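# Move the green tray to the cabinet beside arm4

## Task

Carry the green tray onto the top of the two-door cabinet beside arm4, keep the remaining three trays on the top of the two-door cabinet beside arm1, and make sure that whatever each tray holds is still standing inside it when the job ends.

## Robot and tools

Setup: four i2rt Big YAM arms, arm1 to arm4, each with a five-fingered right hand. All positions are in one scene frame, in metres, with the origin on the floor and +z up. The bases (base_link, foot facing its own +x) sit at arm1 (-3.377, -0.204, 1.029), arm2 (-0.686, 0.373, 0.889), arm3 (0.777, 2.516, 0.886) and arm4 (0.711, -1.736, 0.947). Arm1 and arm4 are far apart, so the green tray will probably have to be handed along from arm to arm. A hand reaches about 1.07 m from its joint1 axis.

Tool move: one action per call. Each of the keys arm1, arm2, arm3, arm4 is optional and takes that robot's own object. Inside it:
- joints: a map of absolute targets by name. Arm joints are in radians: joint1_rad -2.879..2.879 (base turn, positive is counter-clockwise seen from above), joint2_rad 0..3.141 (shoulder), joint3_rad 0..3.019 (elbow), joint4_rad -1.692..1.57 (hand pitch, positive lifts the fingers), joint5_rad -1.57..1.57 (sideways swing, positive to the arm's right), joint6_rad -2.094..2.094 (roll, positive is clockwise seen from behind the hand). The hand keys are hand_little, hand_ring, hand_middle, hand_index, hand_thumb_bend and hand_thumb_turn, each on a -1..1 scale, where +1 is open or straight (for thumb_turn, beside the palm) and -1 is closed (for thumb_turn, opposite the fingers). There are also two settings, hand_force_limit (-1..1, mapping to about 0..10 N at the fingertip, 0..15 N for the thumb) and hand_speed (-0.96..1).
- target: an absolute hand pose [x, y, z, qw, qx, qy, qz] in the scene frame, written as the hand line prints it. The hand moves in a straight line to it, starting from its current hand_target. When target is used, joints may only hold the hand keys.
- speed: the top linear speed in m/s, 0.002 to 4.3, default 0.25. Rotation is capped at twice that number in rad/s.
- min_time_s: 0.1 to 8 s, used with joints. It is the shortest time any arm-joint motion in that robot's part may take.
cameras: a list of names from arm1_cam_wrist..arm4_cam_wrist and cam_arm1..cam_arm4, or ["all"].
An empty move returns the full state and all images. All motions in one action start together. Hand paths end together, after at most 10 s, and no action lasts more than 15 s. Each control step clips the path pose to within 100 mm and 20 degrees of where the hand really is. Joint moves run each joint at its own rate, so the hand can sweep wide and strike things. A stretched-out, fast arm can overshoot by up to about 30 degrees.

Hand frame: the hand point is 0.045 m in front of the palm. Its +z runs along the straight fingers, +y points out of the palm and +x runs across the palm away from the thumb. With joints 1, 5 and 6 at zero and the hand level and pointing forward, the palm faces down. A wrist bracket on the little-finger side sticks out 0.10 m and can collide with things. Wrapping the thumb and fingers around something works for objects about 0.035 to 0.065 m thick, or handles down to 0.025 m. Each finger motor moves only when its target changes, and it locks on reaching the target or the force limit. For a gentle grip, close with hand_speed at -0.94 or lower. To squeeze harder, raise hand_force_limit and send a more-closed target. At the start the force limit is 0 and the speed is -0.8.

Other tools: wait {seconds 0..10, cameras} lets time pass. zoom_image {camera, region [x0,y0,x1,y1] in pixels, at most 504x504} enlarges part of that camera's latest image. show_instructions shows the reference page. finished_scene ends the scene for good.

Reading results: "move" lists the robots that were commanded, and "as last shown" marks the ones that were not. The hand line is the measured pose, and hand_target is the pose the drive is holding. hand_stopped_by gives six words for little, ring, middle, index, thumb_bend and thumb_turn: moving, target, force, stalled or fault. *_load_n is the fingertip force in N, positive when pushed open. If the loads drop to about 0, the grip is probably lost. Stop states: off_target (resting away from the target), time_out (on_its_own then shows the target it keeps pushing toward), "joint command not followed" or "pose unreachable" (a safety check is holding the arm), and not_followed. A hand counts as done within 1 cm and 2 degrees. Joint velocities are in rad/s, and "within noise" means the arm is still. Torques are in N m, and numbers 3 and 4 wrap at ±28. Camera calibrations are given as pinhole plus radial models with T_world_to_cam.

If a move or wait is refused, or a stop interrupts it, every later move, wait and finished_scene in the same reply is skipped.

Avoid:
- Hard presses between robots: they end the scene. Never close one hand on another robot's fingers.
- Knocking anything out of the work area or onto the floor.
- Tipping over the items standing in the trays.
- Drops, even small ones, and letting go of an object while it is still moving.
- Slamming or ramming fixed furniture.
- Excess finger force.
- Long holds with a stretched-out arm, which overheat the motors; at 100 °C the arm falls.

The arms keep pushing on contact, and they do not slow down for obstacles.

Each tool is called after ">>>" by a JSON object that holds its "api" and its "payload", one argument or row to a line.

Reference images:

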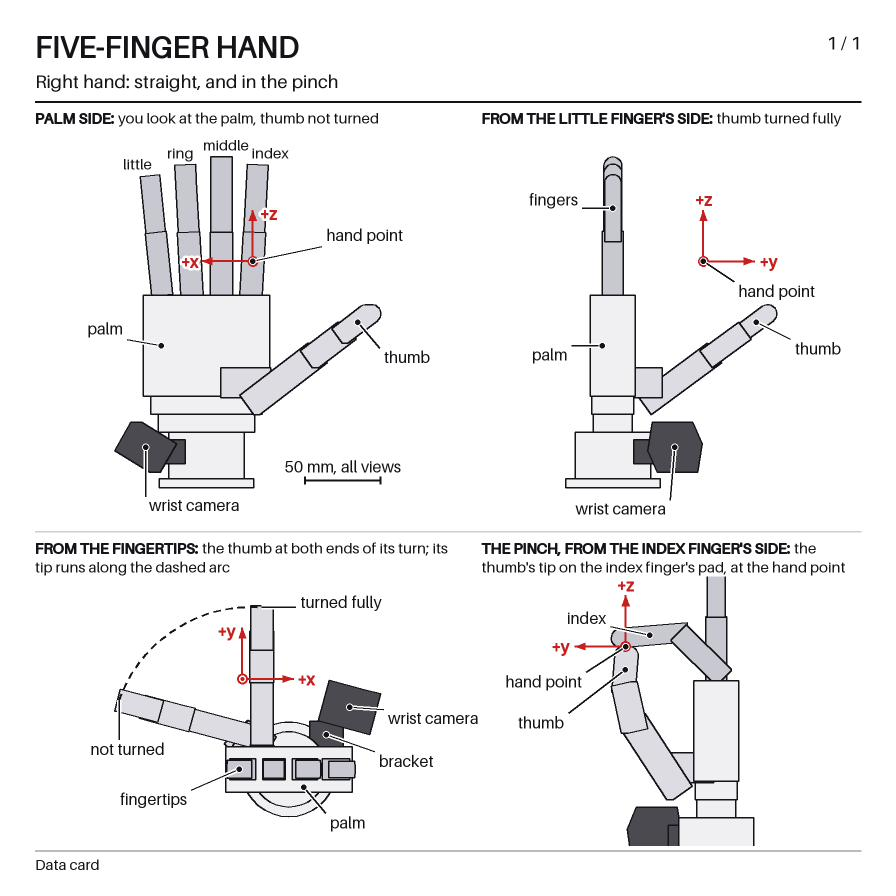

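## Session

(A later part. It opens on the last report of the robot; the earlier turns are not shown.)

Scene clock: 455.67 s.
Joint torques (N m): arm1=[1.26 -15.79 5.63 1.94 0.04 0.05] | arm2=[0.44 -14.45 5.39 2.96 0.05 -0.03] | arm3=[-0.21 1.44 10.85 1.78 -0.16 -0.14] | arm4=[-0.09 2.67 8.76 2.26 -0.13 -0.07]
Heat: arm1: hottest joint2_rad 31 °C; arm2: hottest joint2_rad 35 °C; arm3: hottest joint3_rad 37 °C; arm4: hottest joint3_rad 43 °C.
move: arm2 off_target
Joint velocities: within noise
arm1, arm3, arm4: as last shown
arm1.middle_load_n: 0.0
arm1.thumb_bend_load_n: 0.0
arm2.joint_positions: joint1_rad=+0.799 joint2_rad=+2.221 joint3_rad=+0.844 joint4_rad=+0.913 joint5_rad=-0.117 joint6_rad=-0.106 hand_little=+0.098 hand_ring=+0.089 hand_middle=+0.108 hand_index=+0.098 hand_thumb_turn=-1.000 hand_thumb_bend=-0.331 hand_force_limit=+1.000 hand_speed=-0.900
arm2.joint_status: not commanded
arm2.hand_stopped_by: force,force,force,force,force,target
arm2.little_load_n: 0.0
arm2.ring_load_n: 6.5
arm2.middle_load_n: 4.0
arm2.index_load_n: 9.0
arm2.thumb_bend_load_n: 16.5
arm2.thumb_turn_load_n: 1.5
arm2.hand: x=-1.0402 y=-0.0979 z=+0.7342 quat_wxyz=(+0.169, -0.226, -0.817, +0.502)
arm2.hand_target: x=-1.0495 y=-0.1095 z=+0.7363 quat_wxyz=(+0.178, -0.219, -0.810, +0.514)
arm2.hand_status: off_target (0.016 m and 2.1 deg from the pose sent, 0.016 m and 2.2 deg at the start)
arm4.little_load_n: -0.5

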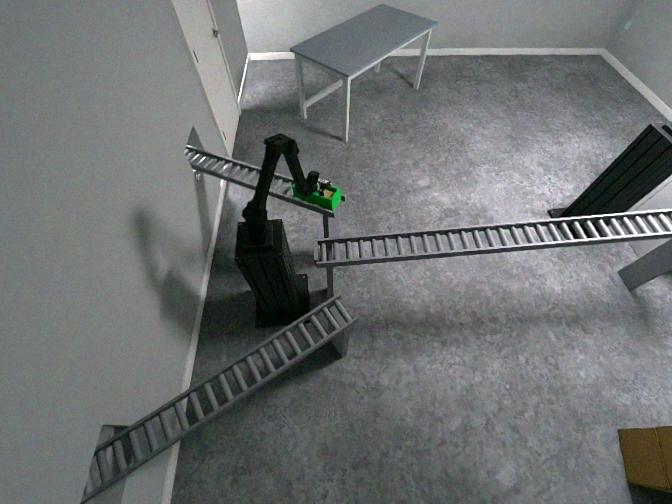

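>>> {"api": "move", "payload": {
  "arm2": {"joints": {"hand_thumb_bend": -0.29, "hand_speed": -0.93}},
  "cameras": ["cam_arm2", "arm2_cam_wrist"]
}}

>>> {"api": "zoom_image", "payload": {
  "camera": "cam_arm2",
  "region": [305, 175, 350, 225]
}}

Scene clock: 456.90 s.
Joint torques (N m): arm1=[1.44 -15.68 5.56 1.88 0.04 0.03] | arm2=[0.44 -14.51 5.41 2.91 0.05 -0.03] | arm3=[-0.21 1.38 10.85 1.81 -0.17 -0.14] | arm4=[-0.09 2.49 8.79 2.28 -0.16 -0.07]
Heat: arm1: hottest joint2_rad 31 °C; arm2: hottest joint2_rad 35 °C; arm3: hottest joint3_rad 37 °C; arm4: hottest joint3_rad 43 °C.
move: arm2 done
Joint velocities: within noise
arm1.joint_positions: joint1_rad=-1.613 joint2_rad=+1.930 joint3_rad=+0.812 joint4_rad=+0.749 joint5_rad=+0.061 joint6_rad=+0.103 hand_little=+0.150 hand_ring=+0.150 hand_middle=+0.150 hand_index=+0.150 hand_thumb_turn=-1.000 hand_thumb_bend=-0.120 hand_force_limit=+1.000 hand_speed=-0.850
arm1.joint_status: not commanded
arm1.hand_stopped_by: target,target,target,target,target,target
arm1.little_load_n: 0.0
arm1.ring_load_n: 0.0
arm1.middle_load_n: 0.0
arm1.index_load_n: 0.0
arm1.thumb_bend_load_n: 0.0
arm1.thumb_turn_load_n: 0.0
arm1.hand: x=-3.4419 y=+0.4107 z=+0.9967 quat_wxyz=(+0.565, -0.824, +0.032, +0.022)
arm1.hand_target: x=-3.4469 y=+0.4099 z=+0.9998 quat_wxyz=(+0.566, -0.824, +0.032, +0.026)
arm1.hand_status: not commanded
arm2.joint_positions: joint1_rad=+0.799 joint2_rad=+2.221 joint3_rad=+0.844 joint4_rad=+0.915 joint5_rad=-0.117 joint6_rad=-0.106 hand_little=+0.098 hand_ring=+0.089 hand_middle=+0.108 hand_index=+0.098 hand_thumb_turn=-1.000 hand_thumb_bend=-0.288 hand_force_limit=+1.000 hand_speed=-0.930
arm2.joint_status: all done
arm2.hand_stopped_by: force,force,force,force,target,target
arm2.little_load_n: 0.0
arm2.ring_load_n: 6.0
arm2.middle_load_n: 4.0
arm2.index_load_n: 9.0
arm2.thumb_bend_load_n: 5.0
arm2.thumb_turn_load_n: 1.0
arm2.hand: x=-1.0403 y=-0.0981 z=+0.7344 quat_wxyz=(+0.169, -0.226, -0.817, +0.503)
arm2.hand_target: x=-1.0495 y=-0.1095 z=+0.7363 quat_wxyz=(+0.178, -0.219, -0.810, +0.514)
arm2.hand_status: not commanded
arm3.joint_positions: joint1_rad=-0.251 joint2_rad=+0.638 joint3_rad=+1.377 joint4_rad=-1.217 joint5_rad=-0.253 joint6_rad=-1.341 hand_little=+1.000 hand_ring=+1.000 hand_middle=+1.000 hand_index=+1.000 hand_thumb_turn=+1.000 hand_thumb_bend=+1.000 hand_force_limit=+0.000 hand_speed=-0.800
arm3.joint_status: not commanded
arm3.hand_stopped_by: target,target,target,target,target,target
arm3.little_load_n: 0.0
arm3.ring_load_n: 0.0
arm3.middle_load_n: 0.0
arm3.index_load_n: 0.0
arm3.thumb_bend_load_n: 0.0
arm3.thumb_turn_load_n: 0.0
arm3.hand: x=+1.0338 y=+2.5864 z=+1.3871 quat_wxyz=(-0.229, +0.848, +0.082, +0.471)
arm3.hand_target: x=+1.0328 y=+2.5862 z=+1.3993 quat_wxyz=(-0.231, +0.841, +0.083, +0.483)
arm3.hand_status: not commanded
arm4.joint_positions: joint1_rad=+0.305 joint2_rad=+0.619 joint3_rad=+1.418 joint4_rad=-1.163 joint5_rad=-0.192 joint6_rad=-1.236 hand_little=+1.000 hand_ring=+1.000 hand_middle=+1.000 hand_index=+1.000 hand_thumb_turn=+1.000 hand_thumb_bend=+1.000 hand_force_limit=+0.000 hand_speed=-0.800
arm4.joint_status: not commanded
arm4.hand_stopped_by: target,target,target,target,target,target
arm4.little_load_n: 0.0
arm4.ring_load_n: 0.0
arm4.middle_load_n: 0.0
arm4.index_load_n: 0.0
arm4.thumb_bend_load_n: 0.0
arm4.thumb_turn_load_n: 0.0
arm4.hand: x=+0.9621 y=-1.7985 z=+1.4826 quat_wxyz=(-0.127, +0.805, -0.160, +0.557)
arm4.hand_target: x=+0.9600 y=-1.7983 z=+1.4922 quat_wxyz=(-0.128, +0.800, -0.158, +0.565)
arm4.hand_status: not commanded
pictures: arm2_cam_wrist, cam_arm2
arm2_cam_wrist: T_world_to_cam=[[-0.03842, 0.5254, -0.84999, 0.63396], [0.99874, 0.04758, -0.01573, 1.04936], [0.03217, -0.84952, -0.52657, 0.44712]] pos_world=[-1.03807, -0.00317, 0.7908]

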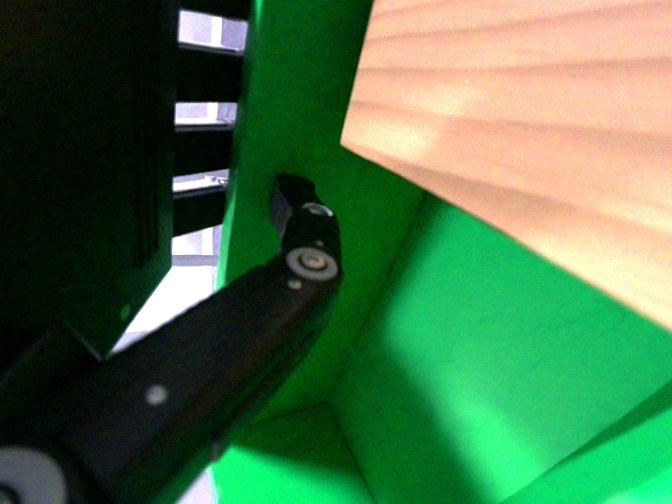

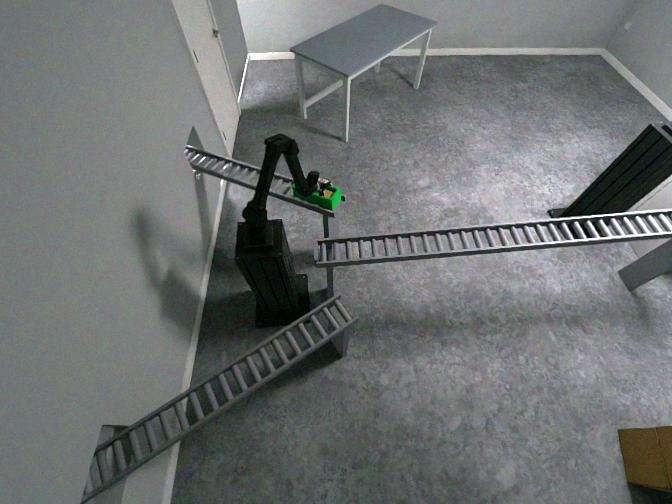

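Scaled by 10.080 from the camera's image (finer frame: 960x720).

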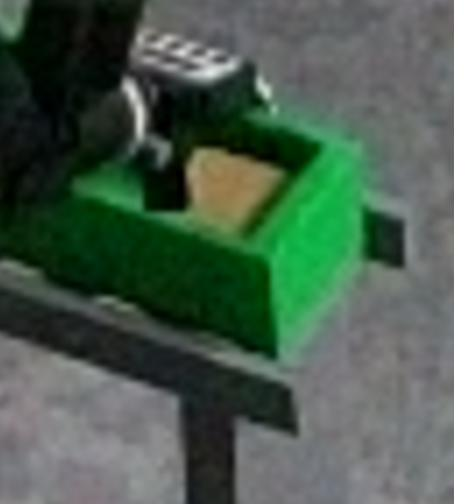

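>>> {"api": "move", "payload": {
  "arm2": {"joints": {"hand_thumb_bend": -0.25, "hand_speed": -0.93}},
  "cameras": ["cam_arm2", "arm2_cam_wrist"]
}}

>>> {"api": "zoom_image", "payload": {
  "camera": "cam_arm2",
  "region": [305, 175, 350, 225]
}}

Scene clock: 461.80 s.
Joint torques (N m): arm1=[1.49 -16.09 5.53 1.99 0 0.04] | arm2=[0.38 -14.45 5.39 2.84 0.05 -0.03] | arm3=[-0.26 1.44 10.82 1.81 -0.16 -0.14] | arm4=[-0.03 2.55 8.8 2.24 -0.14 -0.09]
Heat: arm1: hottest joint2_rad 31 °C; arm2: hottest joint2_rad 35 °C; arm3: hottest joint3_rad 37 °C; arm4: hottest joint3_rad 43 °C.
move: arm2 done
Joint velocities: within noise
arm1, arm3, arm4: as last shown
arm2.joint_positions: joint1_rad=+0.799 joint2_rad=+2.221 joint3_rad=+0.844 joint4_rad=+0.916 joint5_rad=-0.117 joint6_rad=-0.106 hand_little=+0.098 hand_ring=+0.089 hand_middle=+0.107 hand_index=+0.098 hand_thumb_turn=-1.000 hand_thumb_bend=-0.249 hand_force_limit=+1.000 hand_speed=-0.930
arm2.joint_status: all done
arm2.hand_stopped_by: force,force,force,force,target,target
arm2.little_load_n: 0.0
arm2.ring_load_n: 4.0
arm2.middle_load_n: 3.5
arm2.index_load_n: 8.0
arm2.thumb_bend_load_n: 3.5
arm2.thumb_turn_load_n: 1.0
arm2.hand: x=-1.0406 y=-0.0983 z=+0.7348 quat_wxyz=(+0.170, -0.226, -0.817, +0.503)
arm2.hand_target: x=-1.0495 y=-0.1095 z=+0.7363 quat_wxyz=(+0.178, -0.219, -0.810, +0.514)
arm2.hand_status: not commanded
pictures: arm2_cam_wrist, cam_arm2
arm2_cam_wrist: T_world_to_cam=[[-0.03949, 0.52416, -0.85071, 0.63368], [0.99872, 0.04753, -0.01708, 1.05052], [0.03148, -0.8503, -0.52536, 0.44538]] pos_world=[-1.03817, -0.00337, 0.791]

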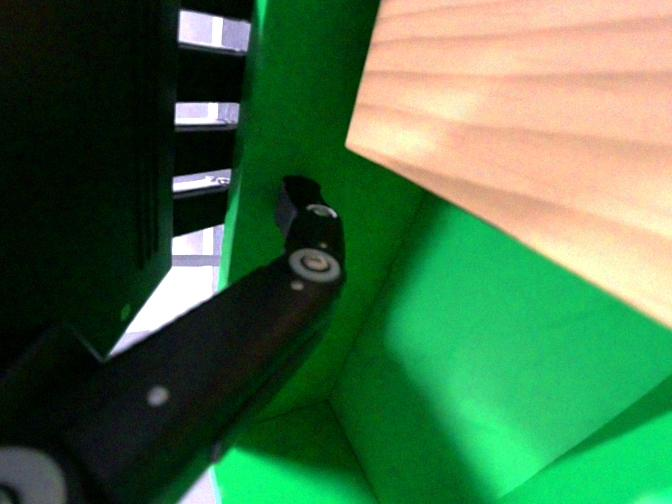

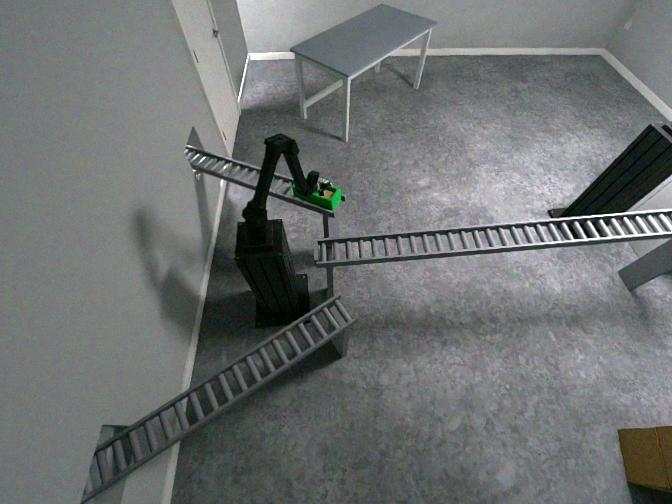

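Scaled by 10.080 from the camera's image (finer frame: 960x720).

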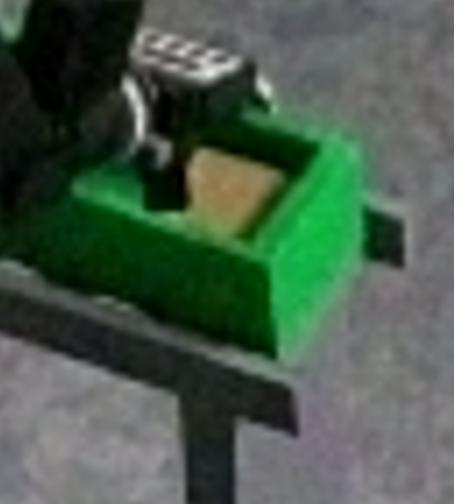

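>>> {"api": "move", "payload": {
  "arm2": {"joints": {"hand_thumb_bend": -0.2, "hand_speed": -0.93}}
}}

>>> {"api": "move", "payload": {
  "arm2": {"joints": {"hand_index": 0.13, "hand_middle": 0.13, "hand_ring": 0.13, "hand_little": 0.13, "hand_speed": -0.93}},
  "cameras": ["cam_arm2", "arm2_cam_wrist"]
}}

>>> {"api": "zoom_image", "payload": {
  "camera": "cam_arm2",
  "region": [285, 160, 350, 225]
}}

Scene clock: 463.17 s.
Joint torques (N m): arm1=[1.38 -15.62 5.42 1.87 0.02 0.05] | arm2=[0.5 -14.51 5.35 2.85 0.06 -0.03] | arm3=[-0.21 1.38 10.84 1.81 -0.17 -0.14] | arm4=[0.09 2.55 8.77 2.19 -0.16 -0.06]
Heat: arm1: hottest joint2_rad 31 °C; arm2: hottest joint2_rad 35 °C; arm3: hottest joint3_rad 37 °C; arm4: hottest joint3_rad 43 °C.
move: arm2 done
Joint velocities: within noise
arm1, arm3, arm4: as last shown
arm2.joint_positions: joint1_rad=+0.799 joint2_rad=+2.221 joint3_rad=+0.846 joint4_rad=+0.916 joint5_rad=-0.117 joint6_rad=-0.106 hand_little=+0.098 hand_ring=+0.088 hand_middle=+0.107 hand_index=+0.097 hand_thumb_turn=-1.000 hand_thumb_bend=-0.200 hand_force_limit=+1.000 hand_speed=-0.930
arm2.joint_status: all done
arm2.hand_stopped_by: force,force,force,force,target,target
arm2.little_load_n: 0.0
arm2.ring_load_n: 0.5
arm2.middle_load_n: 0.0
arm2.index_load_n: 4.0
arm2.thumb_bend_load_n: 1.0
arm2.thumb_turn_load_n: 0.5
arm2.hand: x=-1.0410 y=-0.0988 z=+0.7351 quat_wxyz=(+0.170, -0.226, -0.816, +0.504)
arm2.hand_target: x=-1.0496 y=-0.1095 z=+0.7364 quat_wxyz=(+0.178, -0.219, -0.810, +0.514)
arm2.hand_status: not commanded
arm3.thumb_turn_load_n: -0.5
pictures: none

Scene clock: 463.87 s.
Joint torques (N m): arm1=[1.08 -15.68 5.56 1.92 0.04 0.04] | arm2=[0.44 -14.45 5.35 2.84 0.05 -0.02] | arm3=[-0.21 1.32 10.84 1.8 -0.16 -0.14] | arm4=[-0.15 2.73 8.76 2.17 -0.16 -0.09]
Heat: arm1: hottest joint2_rad 31 °C; arm2: hottest joint2_rad 35 °C; arm3: hottest joint3_rad 37 °C; arm4: hottest joint3_rad 43 °C.
move: arm2 done
Joint velocities: within noise
arm1, arm3, arm4: as last shown
arm2.joint_positions: joint1_rad=+0.799 joint2_rad=+2.221 joint3_rad=+0.846 joint4_rad=+0.916 joint5_rad=-0.117 joint6_rad=-0.106 hand_little=+0.130 hand_ring=+0.130 hand_middle=+0.130 hand_index=+0.130 hand_thumb_turn=-1.000 hand_thumb_bend=-0.200 hand_force_limit=+1.000 hand_speed=-0.930
arm2.joint_status: all done
arm2.hand_stopped_by: target,target,target,target,target,target
arm2.little_load_n: 0.0
arm2.ring_load_n: 0.0
arm2.middle_load_n: 0.0
arm2.index_load_n: 0.0
arm2.thumb_bend_load_n: 0.5
arm2.thumb_turn_load_n: 0.0
arm2.hand: x=-1.0410 y=-0.0988 z=+0.7351 quat_wxyz=(+0.170, -0.226, -0.816, +0.504)
arm2.hand_target: x=-1.0496 y=-0.1095 z=+0.7364 quat_wxyz=(+0.178, -0.219, -0.810, +0.514)
arm2.hand_status: not commanded
arm3.thumb_bend_load_n: -0.5
arm3.thumb_turn_load_n: 0.0
pictures: arm2_cam_wrist, cam_arm2
arm2_cam_wrist: T_world_to_cam=[[-0.04015, 0.52346, -0.85111, 0.63376], [0.99871, 0.04753, -0.01788, 1.05156], [0.03109, -0.85073, -0.52469, 0.44427]] pos_world=[-1.03857, -0.00377, 0.7913]

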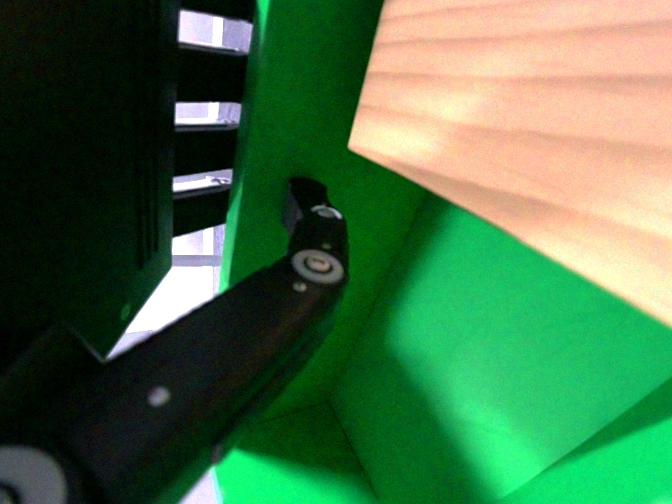

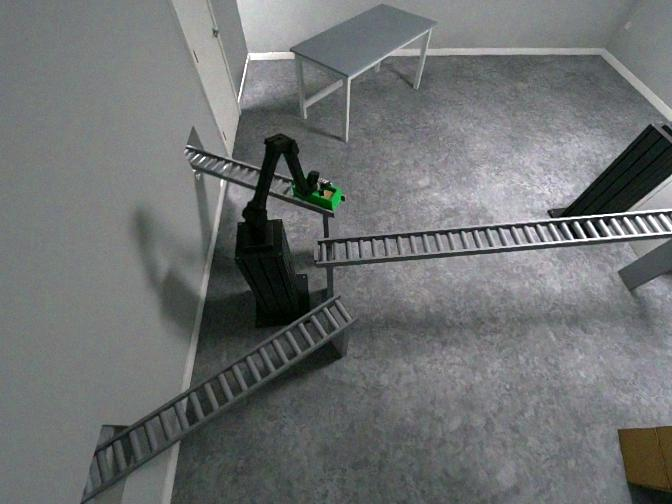

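Scaled by 7.754 from the camera's image (finer frame: 960x720).

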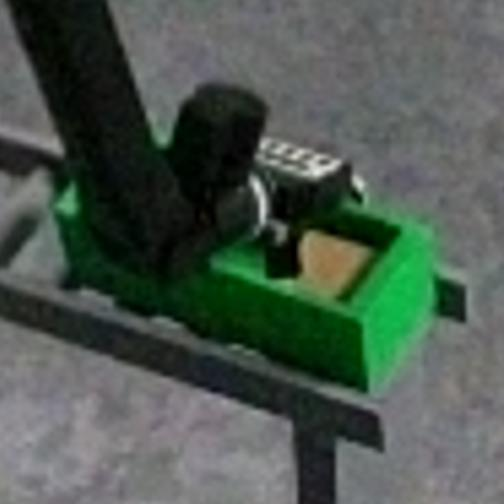

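>>> {"api": "move", "payload": {
  "arm2": {"joints": {"hand_index": 0.2, "hand_middle": 0.2, "hand_ring": 0.2, "hand_little": 0.2, "hand_thumb_bend": -0.08, "hand_speed": -0.85}},
  "cameras": ["cam_arm2", "arm2_cam_wrist"]
}}

>>> {"api": "zoom_image", "payload": {
  "camera": "cam_arm2",
  "region": [285, 160, 350, 225]
}}

Scene clock: 465.40 s.
Joint torques (N m): arm1=[0.85 -15.91 5.57 1.96 0.03 0.02] | arm2=[0.44 -14.51 5.01 2.84 0.06 -0.02] | arm3=[-0.32 1.44 10.82 1.78 -0.17 -0.14] | arm4=[0.03 2.67 8.81 2.22 -0.16 -0.06]
Heat: arm1: hottest joint2_rad 31 °C; arm2: hottest joint2_rad 35 °C; arm3: hottest joint3_rad 37 °C; arm4: hottest joint3_rad 43 °C.
move: arm2 done
Joint velocities: within noise
arm1, arm3, arm4: as last shown
arm2.joint_positions: joint1_rad=+0.799 joint2_rad=+2.221 joint3_rad=+0.851 joint4_rad=+0.916 joint5_rad=-0.117 joint6_rad=-0.106 hand_little=+0.200 hand_ring=+0.200 hand_middle=+0.200 hand_index=+0.200 hand_thumb_turn=-1.000 hand_thumb_bend=-0.080 hand_force_limit=+1.000 hand_speed=-0.850
arm2.joint_status: all done
arm2.hand_stopped_by: target,target,target,target,target,target
arm2.little_load_n: 0.0
arm2.ring_load_n: 0.0
arm2.middle_load_n: 0.0
arm2.index_load_n: 0.0
arm2.thumb_bend_load_n: 1.0
arm2.thumb_turn_load_n: 0.5
arm2.hand: x=-1.0427 y=-0.1011 z=+0.7367 quat_wxyz=(+0.171, -0.225, -0.815, +0.506)
arm2.hand_target: x=-1.0496 y=-0.1095 z=+0.7363 quat_wxyz=(+0.178, -0.219, -0.810, +0.514)
arm2.hand_status: not commanded
arm3.thumb_bend_load_n: 0.0
arm4.thumb_turn_load_n: -0.5
pictures: arm2_cam_wrist, cam_arm2
arm2_cam_wrist: T_world_to_cam=[[-0.04337, 0.52004, -0.85304, 0.6339], [0.99862, 0.04788, -0.02158, 1.05613], [0.02962, -0.8528, -0.5214, 0.43895]] pos_world=[-1.04018, -0.00588, 0.7924]

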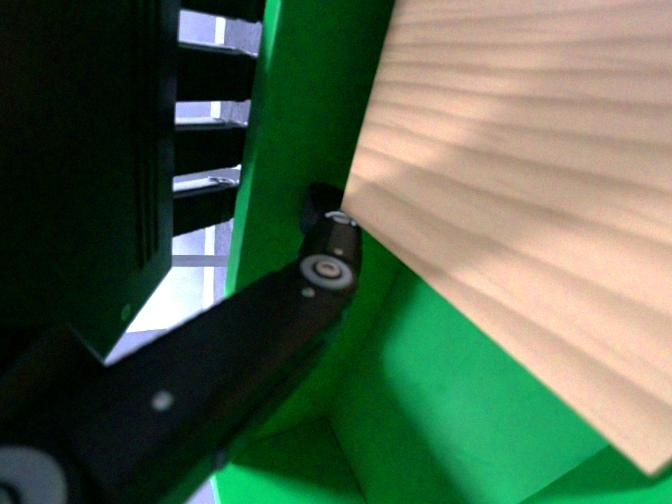

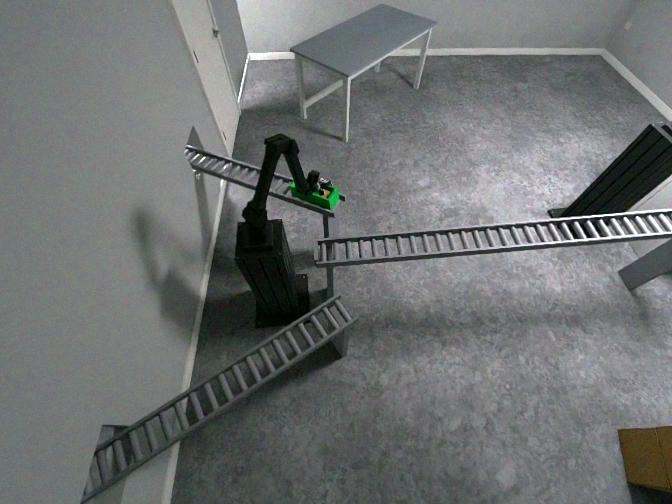

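Scaled by 7.754 from the camera's image (finer frame: 960x720).

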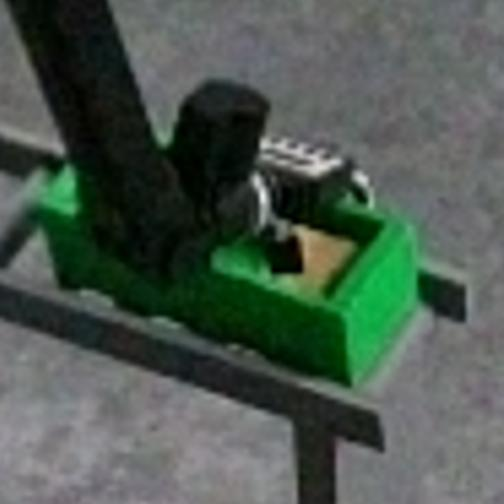

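>>> {"api": "move", "payload": {
  "arm2": {"target": [-1.05, -0.107, 0.79, 0.17822, -0.21848, -0.80972, 0.51466], "speed": 0.06},
  "cameras": ["cam_arm2", "arm2_cam_wrist"]
}}

>>> {"api": "zoom_image", "payload": {
  "camera": "cam_arm2",
  "region": [225, 130, 350, 225]
}}

Scene clock: 467.40 s.
Joint torques (N m): arm1=[1.38 -15.97 5.48 1.88 0.05 0.05] | arm2=[0.03 -16.09 3.73 1.42 -0.15 -0.05] | arm3=[-0.21 1.38 10.84 1.78 -0.16 -0.14] | arm4=[-0.03 2.67 8.77 2.24 -0.19 -0.06]
Heat: arm1: hottest joint2_rad 31 °C; arm2: hottest joint2_rad 35 °C; arm3: hottest joint3_rad 37 °C; arm4: hottest joint3_rad 43 °C.
move: arm2 done
Joint velocities: within noise
arm1, arm3, arm4: as last shown
arm2.joint_positions: joint1_rad=+0.799 joint2_rad=+2.087 joint3_rad=+0.840 joint4_rad=+0.838 joint5_rad=-0.117 joint6_rad=-0.106 hand_little=+0.200 hand_ring=+0.200 hand_middle=+0.200 hand_index=+0.200 hand_thumb_turn=-1.000 hand_thumb_bend=-0.080 hand_force_limit=+1.000 hand_speed=-0.850
arm2.joint_status: not commanded
arm2.hand_stopped_by: target,target,target,target,target,target
arm2.little_load_n: 0.0
arm2.ring_load_n: 0.0
arm2.middle_load_n: 0.0
arm2.index_load_n: 0.0
arm2.thumb_bend_load_n: 0.5
arm2.thumb_turn_load_n: 0.0
arm2.hand: x=-1.0525 y=-0.1127 z=+0.7941 quat_wxyz=(+0.179, -0.220, -0.804, +0.523)
arm2.hand_target: x=-1.0500 y=-0.1070 z=+0.7900 quat_wxyz=(+0.178, -0.219, -0.810, +0.515)
arm2.hand_status: done (0.007 m and 1.2 deg from the pose sent, 0.054 m and 1.6 deg at the start)
arm4.thumb_turn_load_n: 0.0
pictures: arm2_cam_wrist, cam_arm2
arm2_cam_wrist: T_world_to_cam=[[-0.06879, 0.49116, -0.86835, 0.67065], [0.99752, 0.04683, -0.05254, 1.09096], [0.01486, -0.86981, -0.49317, 0.41943]] pos_world=[-1.04835, -0.01566, 0.84652]

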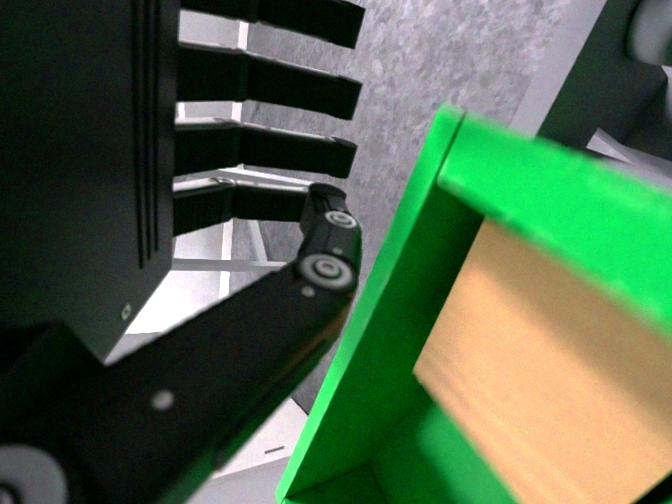

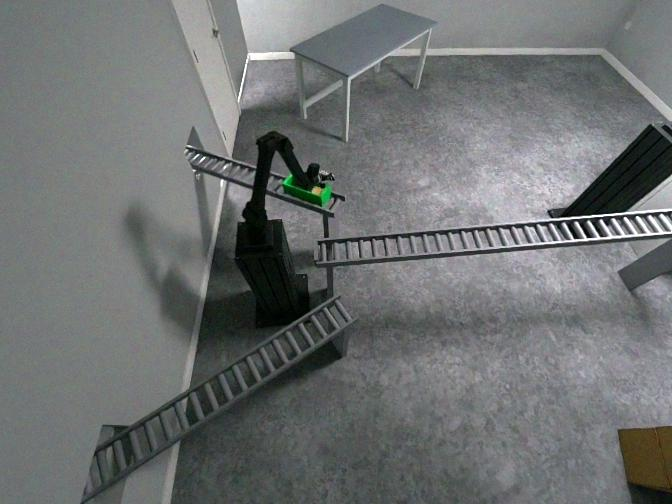

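Scaled by 4.032 from the camera's image (finer frame: 960x720).

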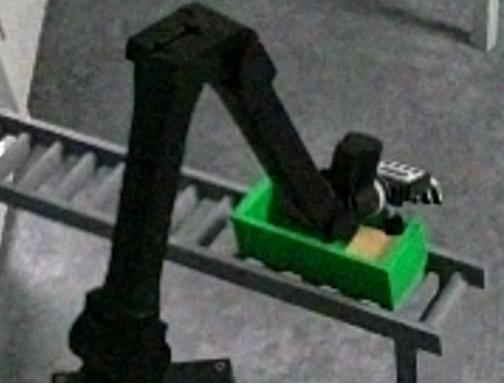

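>>> {"api": "move", "payload": {
  "arm2": {"target": [-1.05, -0.107, 0.9, 0.17822, -0.21848, -0.80972, 0.51466], "speed": 0.15},
  "cameras": ["cam_arm2", "cam_arm4"]
}}

>>> {"api": "wait", "payload": {
  "seconds": 3,
  "cameras": ["cam_arm2", "cam_arm4"]
}}

Scene clock: 469.07 s.
Joint torques (N m): arm1=[1.49 -15.91 5.48 1.95 0.04 0.04] | arm2=[-0.09 -13.98 6.58 1.4 -0.2 -0.06] | arm3=[-0.21 1.44 10.84 1.8 -0.16 -0.14] | arm4=[-0.21 2.67 8.79 2.22 -0.17 -0.08]
Heat: arm1: hottest joint2_rad 31 °C; arm2: hottest joint2_rad 35 °C; arm3: hottest joint3_rad 37 °C; arm4: hottest joint3_rad 43 °C.
move: arm2 done
Joint velocities: within noise
arm1, arm3, arm4: as last shown
arm2.joint_positions: joint1_rad=+0.799 joint2_rad=+1.781 joint3_rad=+0.822 joint4_rad=+0.543 joint5_rad=-0.117 joint6_rad=-0.106 hand_little=+0.200 hand_ring=+0.200 hand_middle=+0.200 hand_index=+0.200 hand_thumb_turn=-1.000 hand_thumb_bend=-0.080 hand_force_limit=+1.000 hand_speed=-0.850
arm2.joint_status: not commanded
arm2.hand_stopped_by: target,target,target,target,target,target
arm2.little_load_n: 0.0
arm2.ring_load_n: 0.0
arm2.middle_load_n: 0.0
arm2.index_load_n: 0.0
arm2.thumb_bend_load_n: 0.0
arm2.thumb_turn_load_n: 0.0
arm2.hand: x=-1.0489 y=-0.1096 z=+0.9024 quat_wxyz=(+0.178, -0.221, -0.806, +0.520)
arm2.hand_target: x=-1.0501 y=-0.1070 z=+0.9001 quat_wxyz=(+0.178, -0.219, -0.810, +0.515)
arm2.hand_status: done (0.004 m and 0.8 deg from the pose sent, 0.106 m and 1.2 deg at the start)

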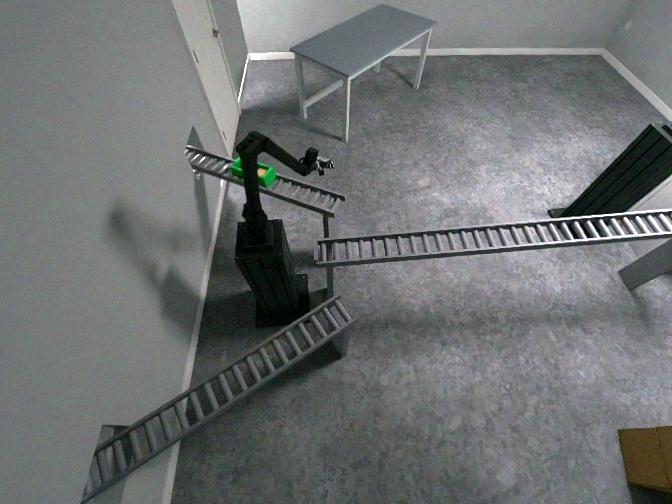

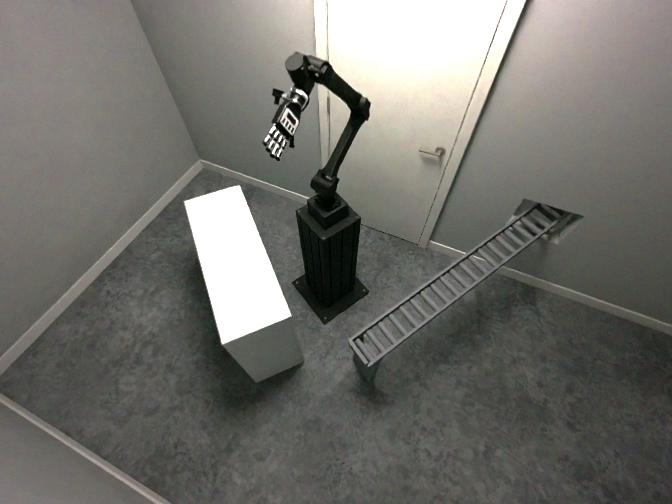

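Scene clock: 472.07 s.
Joint torques (N m): arm1=[1.67 -15.91 5.56 1.94 0.04 0.03] | arm2=[-0.15 -14.04 6.54 1.4 -0.2 -0.05] | arm3=[-0.21 1.38 10.84 1.83 -0.17 -0.14] | arm4=[0.03 2.61 8.84 2.25 -0.13 -0.07]
Heat: arm1: hottest joint2_rad 31 °C; arm2: hottest joint2_rad 35 °C; arm3: hottest joint3_rad 37 °C; arm4: hottest joint3_rad 43 °C.
Joint velocities: within noise
arm1.joint_positions: joint1_rad=-1.613 joint2_rad=+1.930 joint3_rad=+0.812 joint4_rad=+0.749 joint5_rad=+0.061 joint6_rad=+0.103 hand_little=+0.150 hand_ring=+0.150 hand_middle=+0.150 hand_index=+0.150 hand_thumb_turn=-1.000 hand_thumb_bend=-0.120 hand_force_limit=+1.000 hand_speed=-0.850
arm1.joint_status: not commanded
arm1.hand_stopped_by: target,target,target,target,target,target
arm1.little_load_n: 0.0
arm1.ring_load_n: 0.0
arm1.middle_load_n: 0.0
arm1.index_load_n: 0.0
arm1.thumb_bend_load_n: 0.0
arm1.thumb_turn_load_n: 0.0
arm1.hand: x=-3.4419 y=+0.4107 z=+0.9967 quat_wxyz=(+0.565, -0.824, +0.032, +0.022)
arm1.hand_target: x=-3.4469 y=+0.4099 z=+0.9998 quat_wxyz=(+0.566, -0.824, +0.032, +0.026)
arm1.hand_status: not commanded
arm2.joint_positions: joint1_rad=+0.799 joint2_rad=+1.781 joint3_rad=+0.822 joint4_rad=+0.543 joint5_rad=-0.117 joint6_rad=-0.106 hand_little=+0.200 hand_ring=+0.200 hand_middle=+0.200 hand_index=+0.200 hand_thumb_turn=-1.000 hand_thumb_bend=-0.080 hand_force_limit=+1.000 hand_speed=-0.850
arm2.joint_status: not commanded
arm2.hand_stopped_by: target,target,target,target,target,target
arm2.little_load_n: 0.0
arm2.ring_load_n: 0.0
arm2.middle_load_n: 0.0
arm2.index_load_n: -0.5
arm2.thumb_bend_load_n: 0.5
arm2.thumb_turn_load_n: 0.5
arm2.hand: x=-1.0489 y=-0.1096 z=+0.9024 quat_wxyz=(+0.178, -0.221, -0.806, +0.520)
arm2.hand_target: x=-1.0501 y=-0.1070 z=+0.9001 quat_wxyz=(+0.178, -0.219, -0.810, +0.515)
arm2.hand_status: done (0.004 m and 0.8 deg from the pose sent, 0.106 m and 1.2 deg at the start)
arm3.joint_positions: joint1_rad=-0.251 joint2_rad=+0.638 joint3_rad=+1.377 joint4_rad=-1.217 joint5_rad=-0.253 joint6_rad=-1.341 hand_little=+1.000 hand_ring=+1.000 hand_middle=+1.000 hand_index=+1.000 hand_thumb_turn=+1.000 hand_thumb_bend=+1.000 hand_force_limit=+0.000 hand_speed=-0.800
arm3.joint_status: not commanded
arm3.hand_stopped_by: target,target,target,target,target,target
arm3.little_load_n: 0.0
arm3.ring_load_n: 0.0
arm3.middle_load_n: 0.0
arm3.index_load_n: 0.0
arm3.thumb_bend_load_n: 0.0
arm3.thumb_turn_load_n: 0.0
arm3.hand: x=+1.0338 y=+2.5864 z=+1.3871 quat_wxyz=(-0.229, +0.848, +0.082, +0.471)
arm3.hand_target: x=+1.0328 y=+2.5862 z=+1.3993 quat_wxyz=(-0.231, +0.841, +0.083, +0.483)
arm3.hand_status: not commanded
arm4.joint_positions: joint1_rad=+0.305 joint2_rad=+0.619 joint3_rad=+1.418 joint4_rad=-1.163 joint5_rad=-0.192 joint6_rad=-1.236 hand_little=+1.000 hand_ring=+1.000 hand_middle=+1.000 hand_index=+1.000 hand_thumb_turn=+1.000 hand_thumb_bend=+1.000 hand_force_limit=+0.000 hand_speed=-0.800
arm4.joint_status: not commanded
arm4.hand_stopped_by: target,target,target,target,target,target
arm4.little_load_n: 0.0
arm4.ring_load_n: 0.0
arm4.middle_load_n: 0.0
arm4.index_load_n: 0.0
arm4.thumb_bend_load_n: 0.0
arm4.thumb_turn_load_n: 0.0
arm4.hand: x=+0.9621 y=-1.7985 z=+1.4826 quat_wxyz=(-0.127, +0.805, -0.160, +0.557)
arm4.hand_target: x=+0.9600 y=-1.7983 z=+1.4922 quat_wxyz=(-0.128, +0.800, -0.158, +0.565)
arm4.hand_status: not commanded
wait: 3.00 s; at rest by 0.27 s

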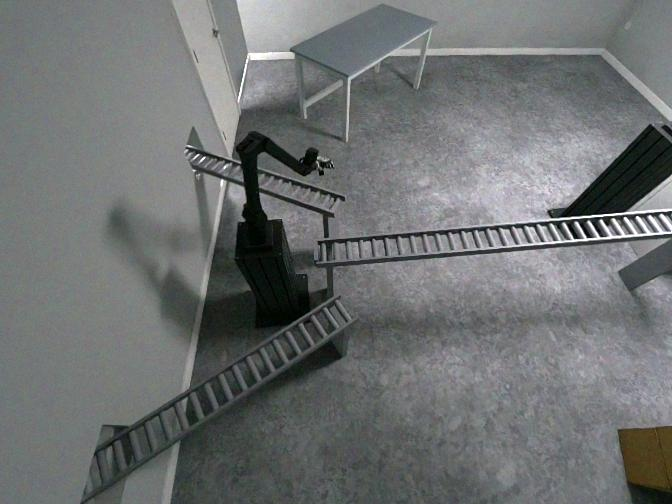

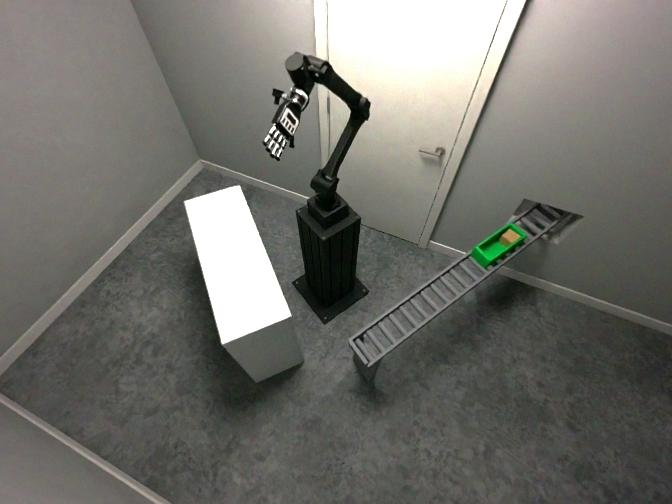

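>>> {"api": "wait", "payload": {
  "seconds": 3,
  "cameras": ["cam_arm4", "arm4_cam_wrist"]
}}

>>> {"api": "zoom_image", "payload": {
  "camera": "cam_arm4",
  "region": [330, 260, 470, 380]
}}

Scene clock: 477.17 s.
Joint torques (N m): arm1=[1.2 -15.97 5.52 1.98 0.03 0.05] | arm2=[-0.15 -14.04 6.57 1.4 -0.2 -0.06] | arm3=[-0.21 1.44 10.82 1.8 -0.17 -0.14] | arm4=[-0.03 2.32 8.79 2.18 -0.17 -0.07]
Heat: arm1: hottest joint2_rad 31 °C; arm2: hottest joint2_rad 35 °C; arm3: hottest joint3_rad 37 °C; arm4: hottest joint3_rad 43 °C.
Joint velocities: within noise
arm1.joint_positions: joint1_rad=-1.613 joint2_rad=+1.930 joint3_rad=+0.812 joint4_rad=+0.749 joint5_rad=+0.061 joint6_rad=+0.103 hand_little=+0.150 hand_ring=+0.150 hand_middle=+0.150 hand_index=+0.150 hand_thumb_turn=-1.000 hand_thumb_bend=-0.120 hand_force_limit=+1.000 hand_speed=-0.850
arm1.joint_status: not commanded
arm1.hand_stopped_by: target,target,target,target,target,target
arm1.little_load_n: 0.0
arm1.ring_load_n: 0.0
arm1.middle_load_n: 0.0
arm1.index_load_n: 0.0
arm1.thumb_bend_load_n: 0.0
arm1.thumb_turn_load_n: 0.0
arm1.hand: x=-3.4419 y=+0.4107 z=+0.9967 quat_wxyz=(+0.565, -0.824, +0.032, +0.022)
arm1.hand_target: x=-3.4469 y=+0.4099 z=+0.9998 quat_wxyz=(+0.566, -0.824, +0.032, +0.026)
arm1.hand_status: not commanded
arm2.joint_positions: joint1_rad=+0.799 joint2_rad=+1.781 joint3_rad=+0.822 joint4_rad=+0.543 joint5_rad=-0.117 joint6_rad=-0.106 hand_little=+0.200 hand_ring=+0.200 hand_middle=+0.200 hand_index=+0.200 hand_thumb_turn=-1.000 hand_thumb_bend=-0.080 hand_force_limit=+1.000 hand_speed=-0.850
arm2.joint_status: not commanded
arm2.hand_stopped_by: target,target,target,target,target,target
arm2.little_load_n: 0.0
arm2.ring_load_n: 0.0
arm2.middle_load_n: 0.0
arm2.index_load_n: 0.0
arm2.thumb_bend_load_n: 0.0
arm2.thumb_turn_load_n: 0.0
arm2.hand: x=-1.0489 y=-0.1096 z=+0.9024 quat_wxyz=(+0.178, -0.221, -0.806, +0.520)
arm2.hand_target: x=-1.0501 y=-0.1070 z=+0.9001 quat_wxyz=(+0.178, -0.219, -0.810, +0.515)
arm2.hand_status: done (0.004 m and 0.8 deg from the pose sent, 0.106 m and 1.2 deg at the start)
arm3.joint_positions: joint1_rad=-0.251 joint2_rad=+0.638 joint3_rad=+1.377 joint4_rad=-1.217 joint5_rad=-0.253 joint6_rad=-1.341 hand_little=+1.000 hand_ring=+1.000 hand_middle=+1.000 hand_index=+1.000 hand_thumb_turn=+1.000 hand_thumb_bend=+1.000 hand_force_limit=+0.000 hand_speed=-0.800
arm3.joint_status: not commanded
arm3.hand_stopped_by: target,target,target,target,target,target
arm3.little_load_n: 0.0
arm3.ring_load_n: 0.0
arm3.middle_load_n: 0.0
arm3.index_load_n: 0.0
arm3.thumb_bend_load_n: 0.5
arm3.thumb_turn_load_n: 0.0
arm3.hand: x=+1.0338 y=+2.5864 z=+1.3871 quat_wxyz=(-0.229, +0.848, +0.082, +0.471)
arm3.hand_target: x=+1.0328 y=+2.5862 z=+1.3993 quat_wxyz=(-0.231, +0.841, +0.083, +0.483)
arm3.hand_status: not commanded
arm4.joint_positions: joint1_rad=+0.305 joint2_rad=+0.619 joint3_rad=+1.418 joint4_rad=-1.163 joint5_rad=-0.192 joint6_rad=-1.236 hand_little=+1.000 hand_ring=+1.000 hand_middle=+1.000 hand_index=+1.000 hand_thumb_turn=+1.000 hand_thumb_bend=+1.000 hand_force_limit=+0.000 hand_speed=-0.800
arm4.joint_status: not commanded
arm4.hand_stopped_by: target,target,target,target,target,target
arm4.little_load_n: 0.0
arm4.ring_load_n: 0.0
arm4.middle_load_n: 0.0
arm4.index_load_n: 0.0
arm4.thumb_bend_load_n: 0.0
arm4.thumb_turn_load_n: 0.0
arm4.hand: x=+0.9621 y=-1.7985 z=+1.4826 quat_wxyz=(-0.127, +0.805, -0.160, +0.557)
arm4.hand_target: x=+0.9600 y=-1.7983 z=+1.4922 quat_wxyz=(-0.128, +0.800, -0.158, +0.565)
arm4.hand_status: not commanded
wait: 3.00 s; at rest from the start
pictures: arm4_cam_wrist, cam_arm4

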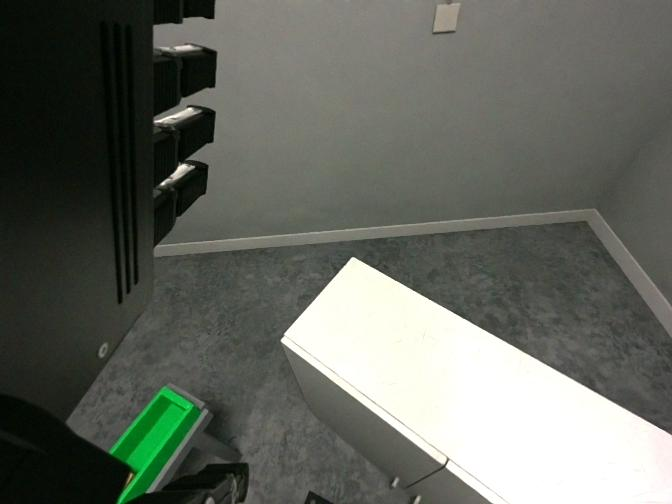

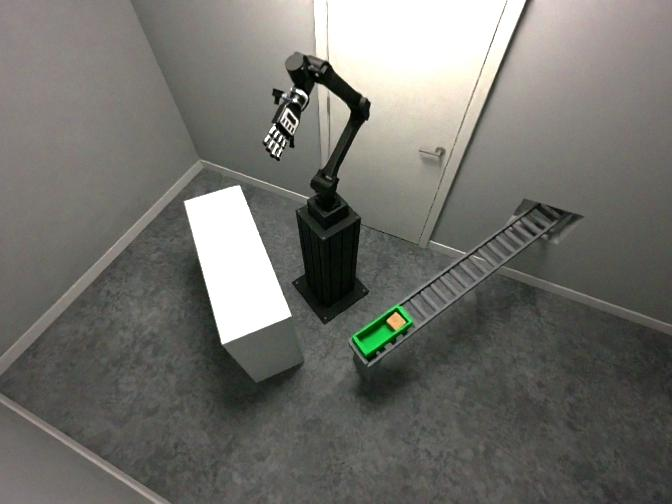

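Scaled by 3.600 from the camera's image (finer frame: 960x720).

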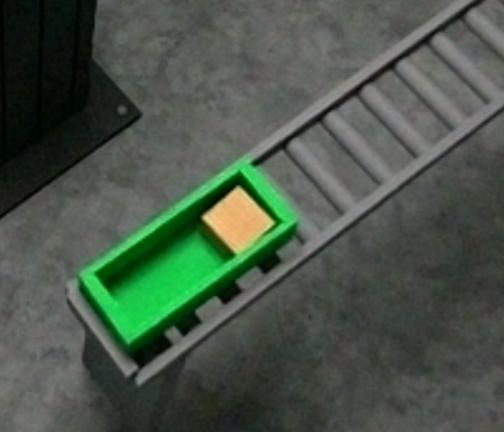

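>>> {"api": "move", "payload": {
  "cameras": ["cam_arm4","arm4_cam_wrist"]
}}

>>> {"api": "zoom_image", "payload": {
  "camera": "cam_arm4",
  "region": [330, 260, 470, 380]
}}

Scene clock: 479.77 s.
Joint torques (N m): arm1=[1.26 -15.85 5.5 1.84 0.04 0.06] | arm2=[-0.15 -14.04 6.57 1.4 -0.21 -0.06] | arm3=[-0.21 1.38 10.84 1.78 -0.16 -0.14] | arm4=[-0.09 2.43 8.8 2.28 -0.18 -0.07]
Heat: arm1: hottest joint2_rad 31 °C; arm2: hottest joint2_rad 35 °C; arm3: hottest joint3_rad 37 °C; arm4: hottest joint3_rad 43 °C.
Joint velocities: within noise
arm1.joint_positions: joint1_rad=-1.613 joint2_rad=+1.930 joint3_rad=+0.812 joint4_rad=+0.749 joint5_rad=+0.061 joint6_rad=+0.103 hand_little=+0.150 hand_ring=+0.150 hand_middle=+0.150 hand_index=+0.150 hand_thumb_turn=-1.000 hand_thumb_bend=-0.120 hand_force_limit=+1.000 hand_speed=-0.850
arm1.joint_status: not commanded
arm1.hand_stopped_by: target,target,target,target,target,target
arm1.little_load_n: 0.0
arm1.ring_load_n: 0.0
arm1.middle_load_n: 0.0
arm1.index_load_n: 0.0
arm1.thumb_bend_load_n: 0.0
arm1.thumb_turn_load_n: -0.5
arm1.hand: x=-3.4419 y=+0.4107 z=+0.9967 quat_wxyz=(+0.565, -0.824, +0.032, +0.022) (m; scene frame)
arm1.hand_target: x=-3.4469 y=+0.4099 z=+0.9998 quat_wxyz=(+0.566, -0.824, +0.032, +0.026) (m; scene frame)
arm1.hand_status: not commanded
arm2.joint_positions: joint1_rad=+0.799 joint2_rad=+1.781 joint3_rad=+0.822 joint4_rad=+0.543 joint5_rad=-0.117 joint6_rad=-0.106 hand_little=+0.200 hand_ring=+0.200 hand_middle=+0.200 hand_index=+0.200 hand_thumb_turn=-1.000 hand_thumb_bend=-0.080 hand_force_limit=+1.000 hand_speed=-0.850
arm2.joint_status: not commanded
arm2.hand_stopped_by: target,target,target,target,target,target
arm2.little_load_n: 0.0
arm2.ring_load_n: 0.0
arm2.middle_load_n: -0.5
arm2.index_load_n: 0.0
arm2.thumb_bend_load_n: 0.0
arm2.thumb_turn_load_n: 0.0
arm2.hand: x=-1.0489 y=-0.1096 z=+0.9024 quat_wxyz=(+0.178, -0.221, -0.806, +0.520) (m; scene frame)
arm2.hand_target: x=-1.0501 y=-0.1070 z=+0.9001 quat_wxyz=(+0.178, -0.219, -0.810, +0.515) (m; scene frame)
arm2.hand_status: done (0.004 m and 0.8 deg from the pose sent, 0.106 m and 1.2 deg at the start)
arm3.joint_positions: joint1_rad=-0.251 joint2_rad=+0.638 joint3_rad=+1.377 joint4_rad=-1.217 joint5_rad=-0.253 joint6_rad=-1.341 hand_little=+1.000 hand_ring=+1.000 hand_middle=+1.000 hand_index=+1.000 hand_thumb_turn=+1.000 hand_thumb_bend=+1.000 hand_force_limit=+0.000 hand_speed=-0.800
arm3.joint_status: not commanded
arm3.hand_stopped_by: target,target,target,target,target,target
arm3.little_load_n: 0.0
arm3.ring_load_n: 0.0
arm3.middle_load_n: 0.0
arm3.index_load_n: 0.0
arm3.thumb_bend_load_n: 0.0
arm3.thumb_turn_load_n: 0.0
arm3.hand: x=+1.0338 y=+2.5864 z=+1.3871 quat_wxyz=(-0.229, +0.848, +0.082, +0.471) (m; scene frame)
arm3.hand_target: x=+1.0328 y=+2.5862 z=+1.3993 quat_wxyz=(-0.231, +0.841, +0.083, +0.483) (m; scene frame)
arm3.hand_status: not commanded
arm4.joint_positions: joint1_rad=+0.305 joint2_rad=+0.619 joint3_rad=+1.418 joint4_rad=-1.163 joint5_rad=-0.192 joint6_rad=-1.236 hand_little=+1.000 hand_ring=+1.000 hand_middle=+1.000 hand_index=+1.000 hand_thumb_turn=+1.000 hand_thumb_bend=+1.000 hand_force_limit=+0.000 hand_speed=-0.800
arm4.joint_status: not commanded
arm4.hand_stopped_by: target,target,target,target,target,target
arm4.little_load_n: 0.0
arm4.ring_load_n: 0.0
arm4.middle_load_n: 0.0
arm4.index_load_n: 0.0
arm4.thumb_bend_load_n: 0.5
arm4.thumb_turn_load_n: 0.0
arm4.hand: x=+0.9621 y=-1.7985 z=+1.4826 quat_wxyz=(-0.127, +0.805, -0.160, +0.557) (m; scene frame)
arm4.hand_target: x=+0.9600 y=-1.7983 z=+1.4922 quat_wxyz=(-0.128, +0.800, -0.158, +0.565) (m; scene frame)
arm4.hand_status: not commanded
pictures: arm4_cam_wrist, cam_arm4

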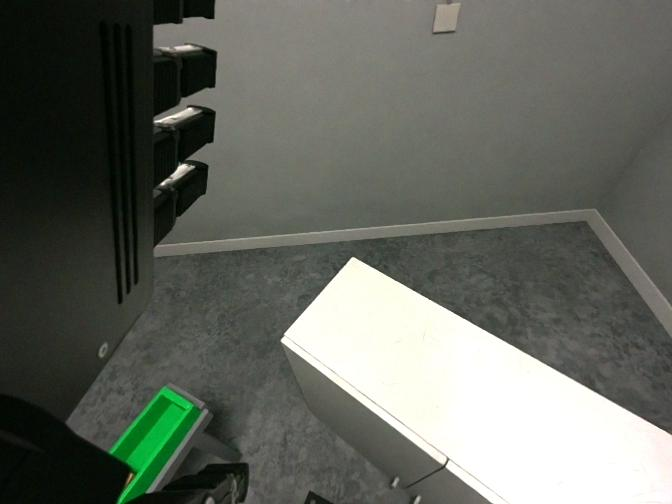

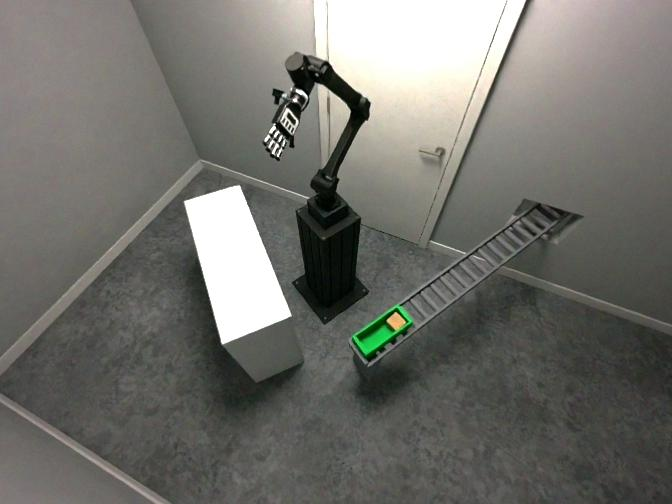

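Scaled by 3.600 from the camera's image (finer frame: 960x720).

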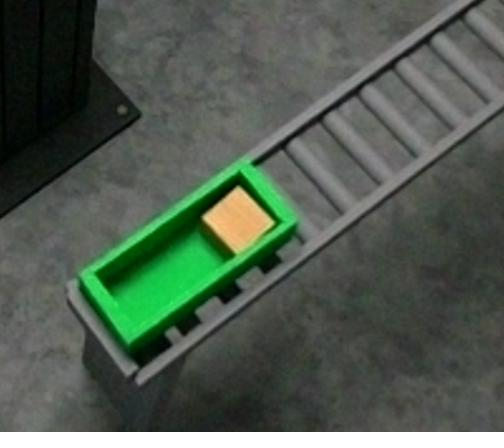

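>>> {"api": "zoom_image", "payload": {
  "camera": "cam_arm4",
  "region": [344, 296, 424, 366]
}}

Scaled by 6.300 from the camera's image (finer frame: 960x720).

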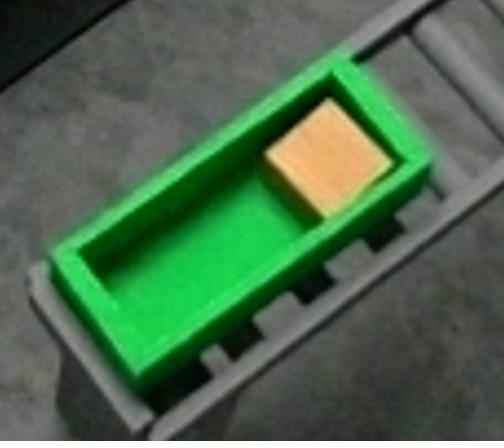

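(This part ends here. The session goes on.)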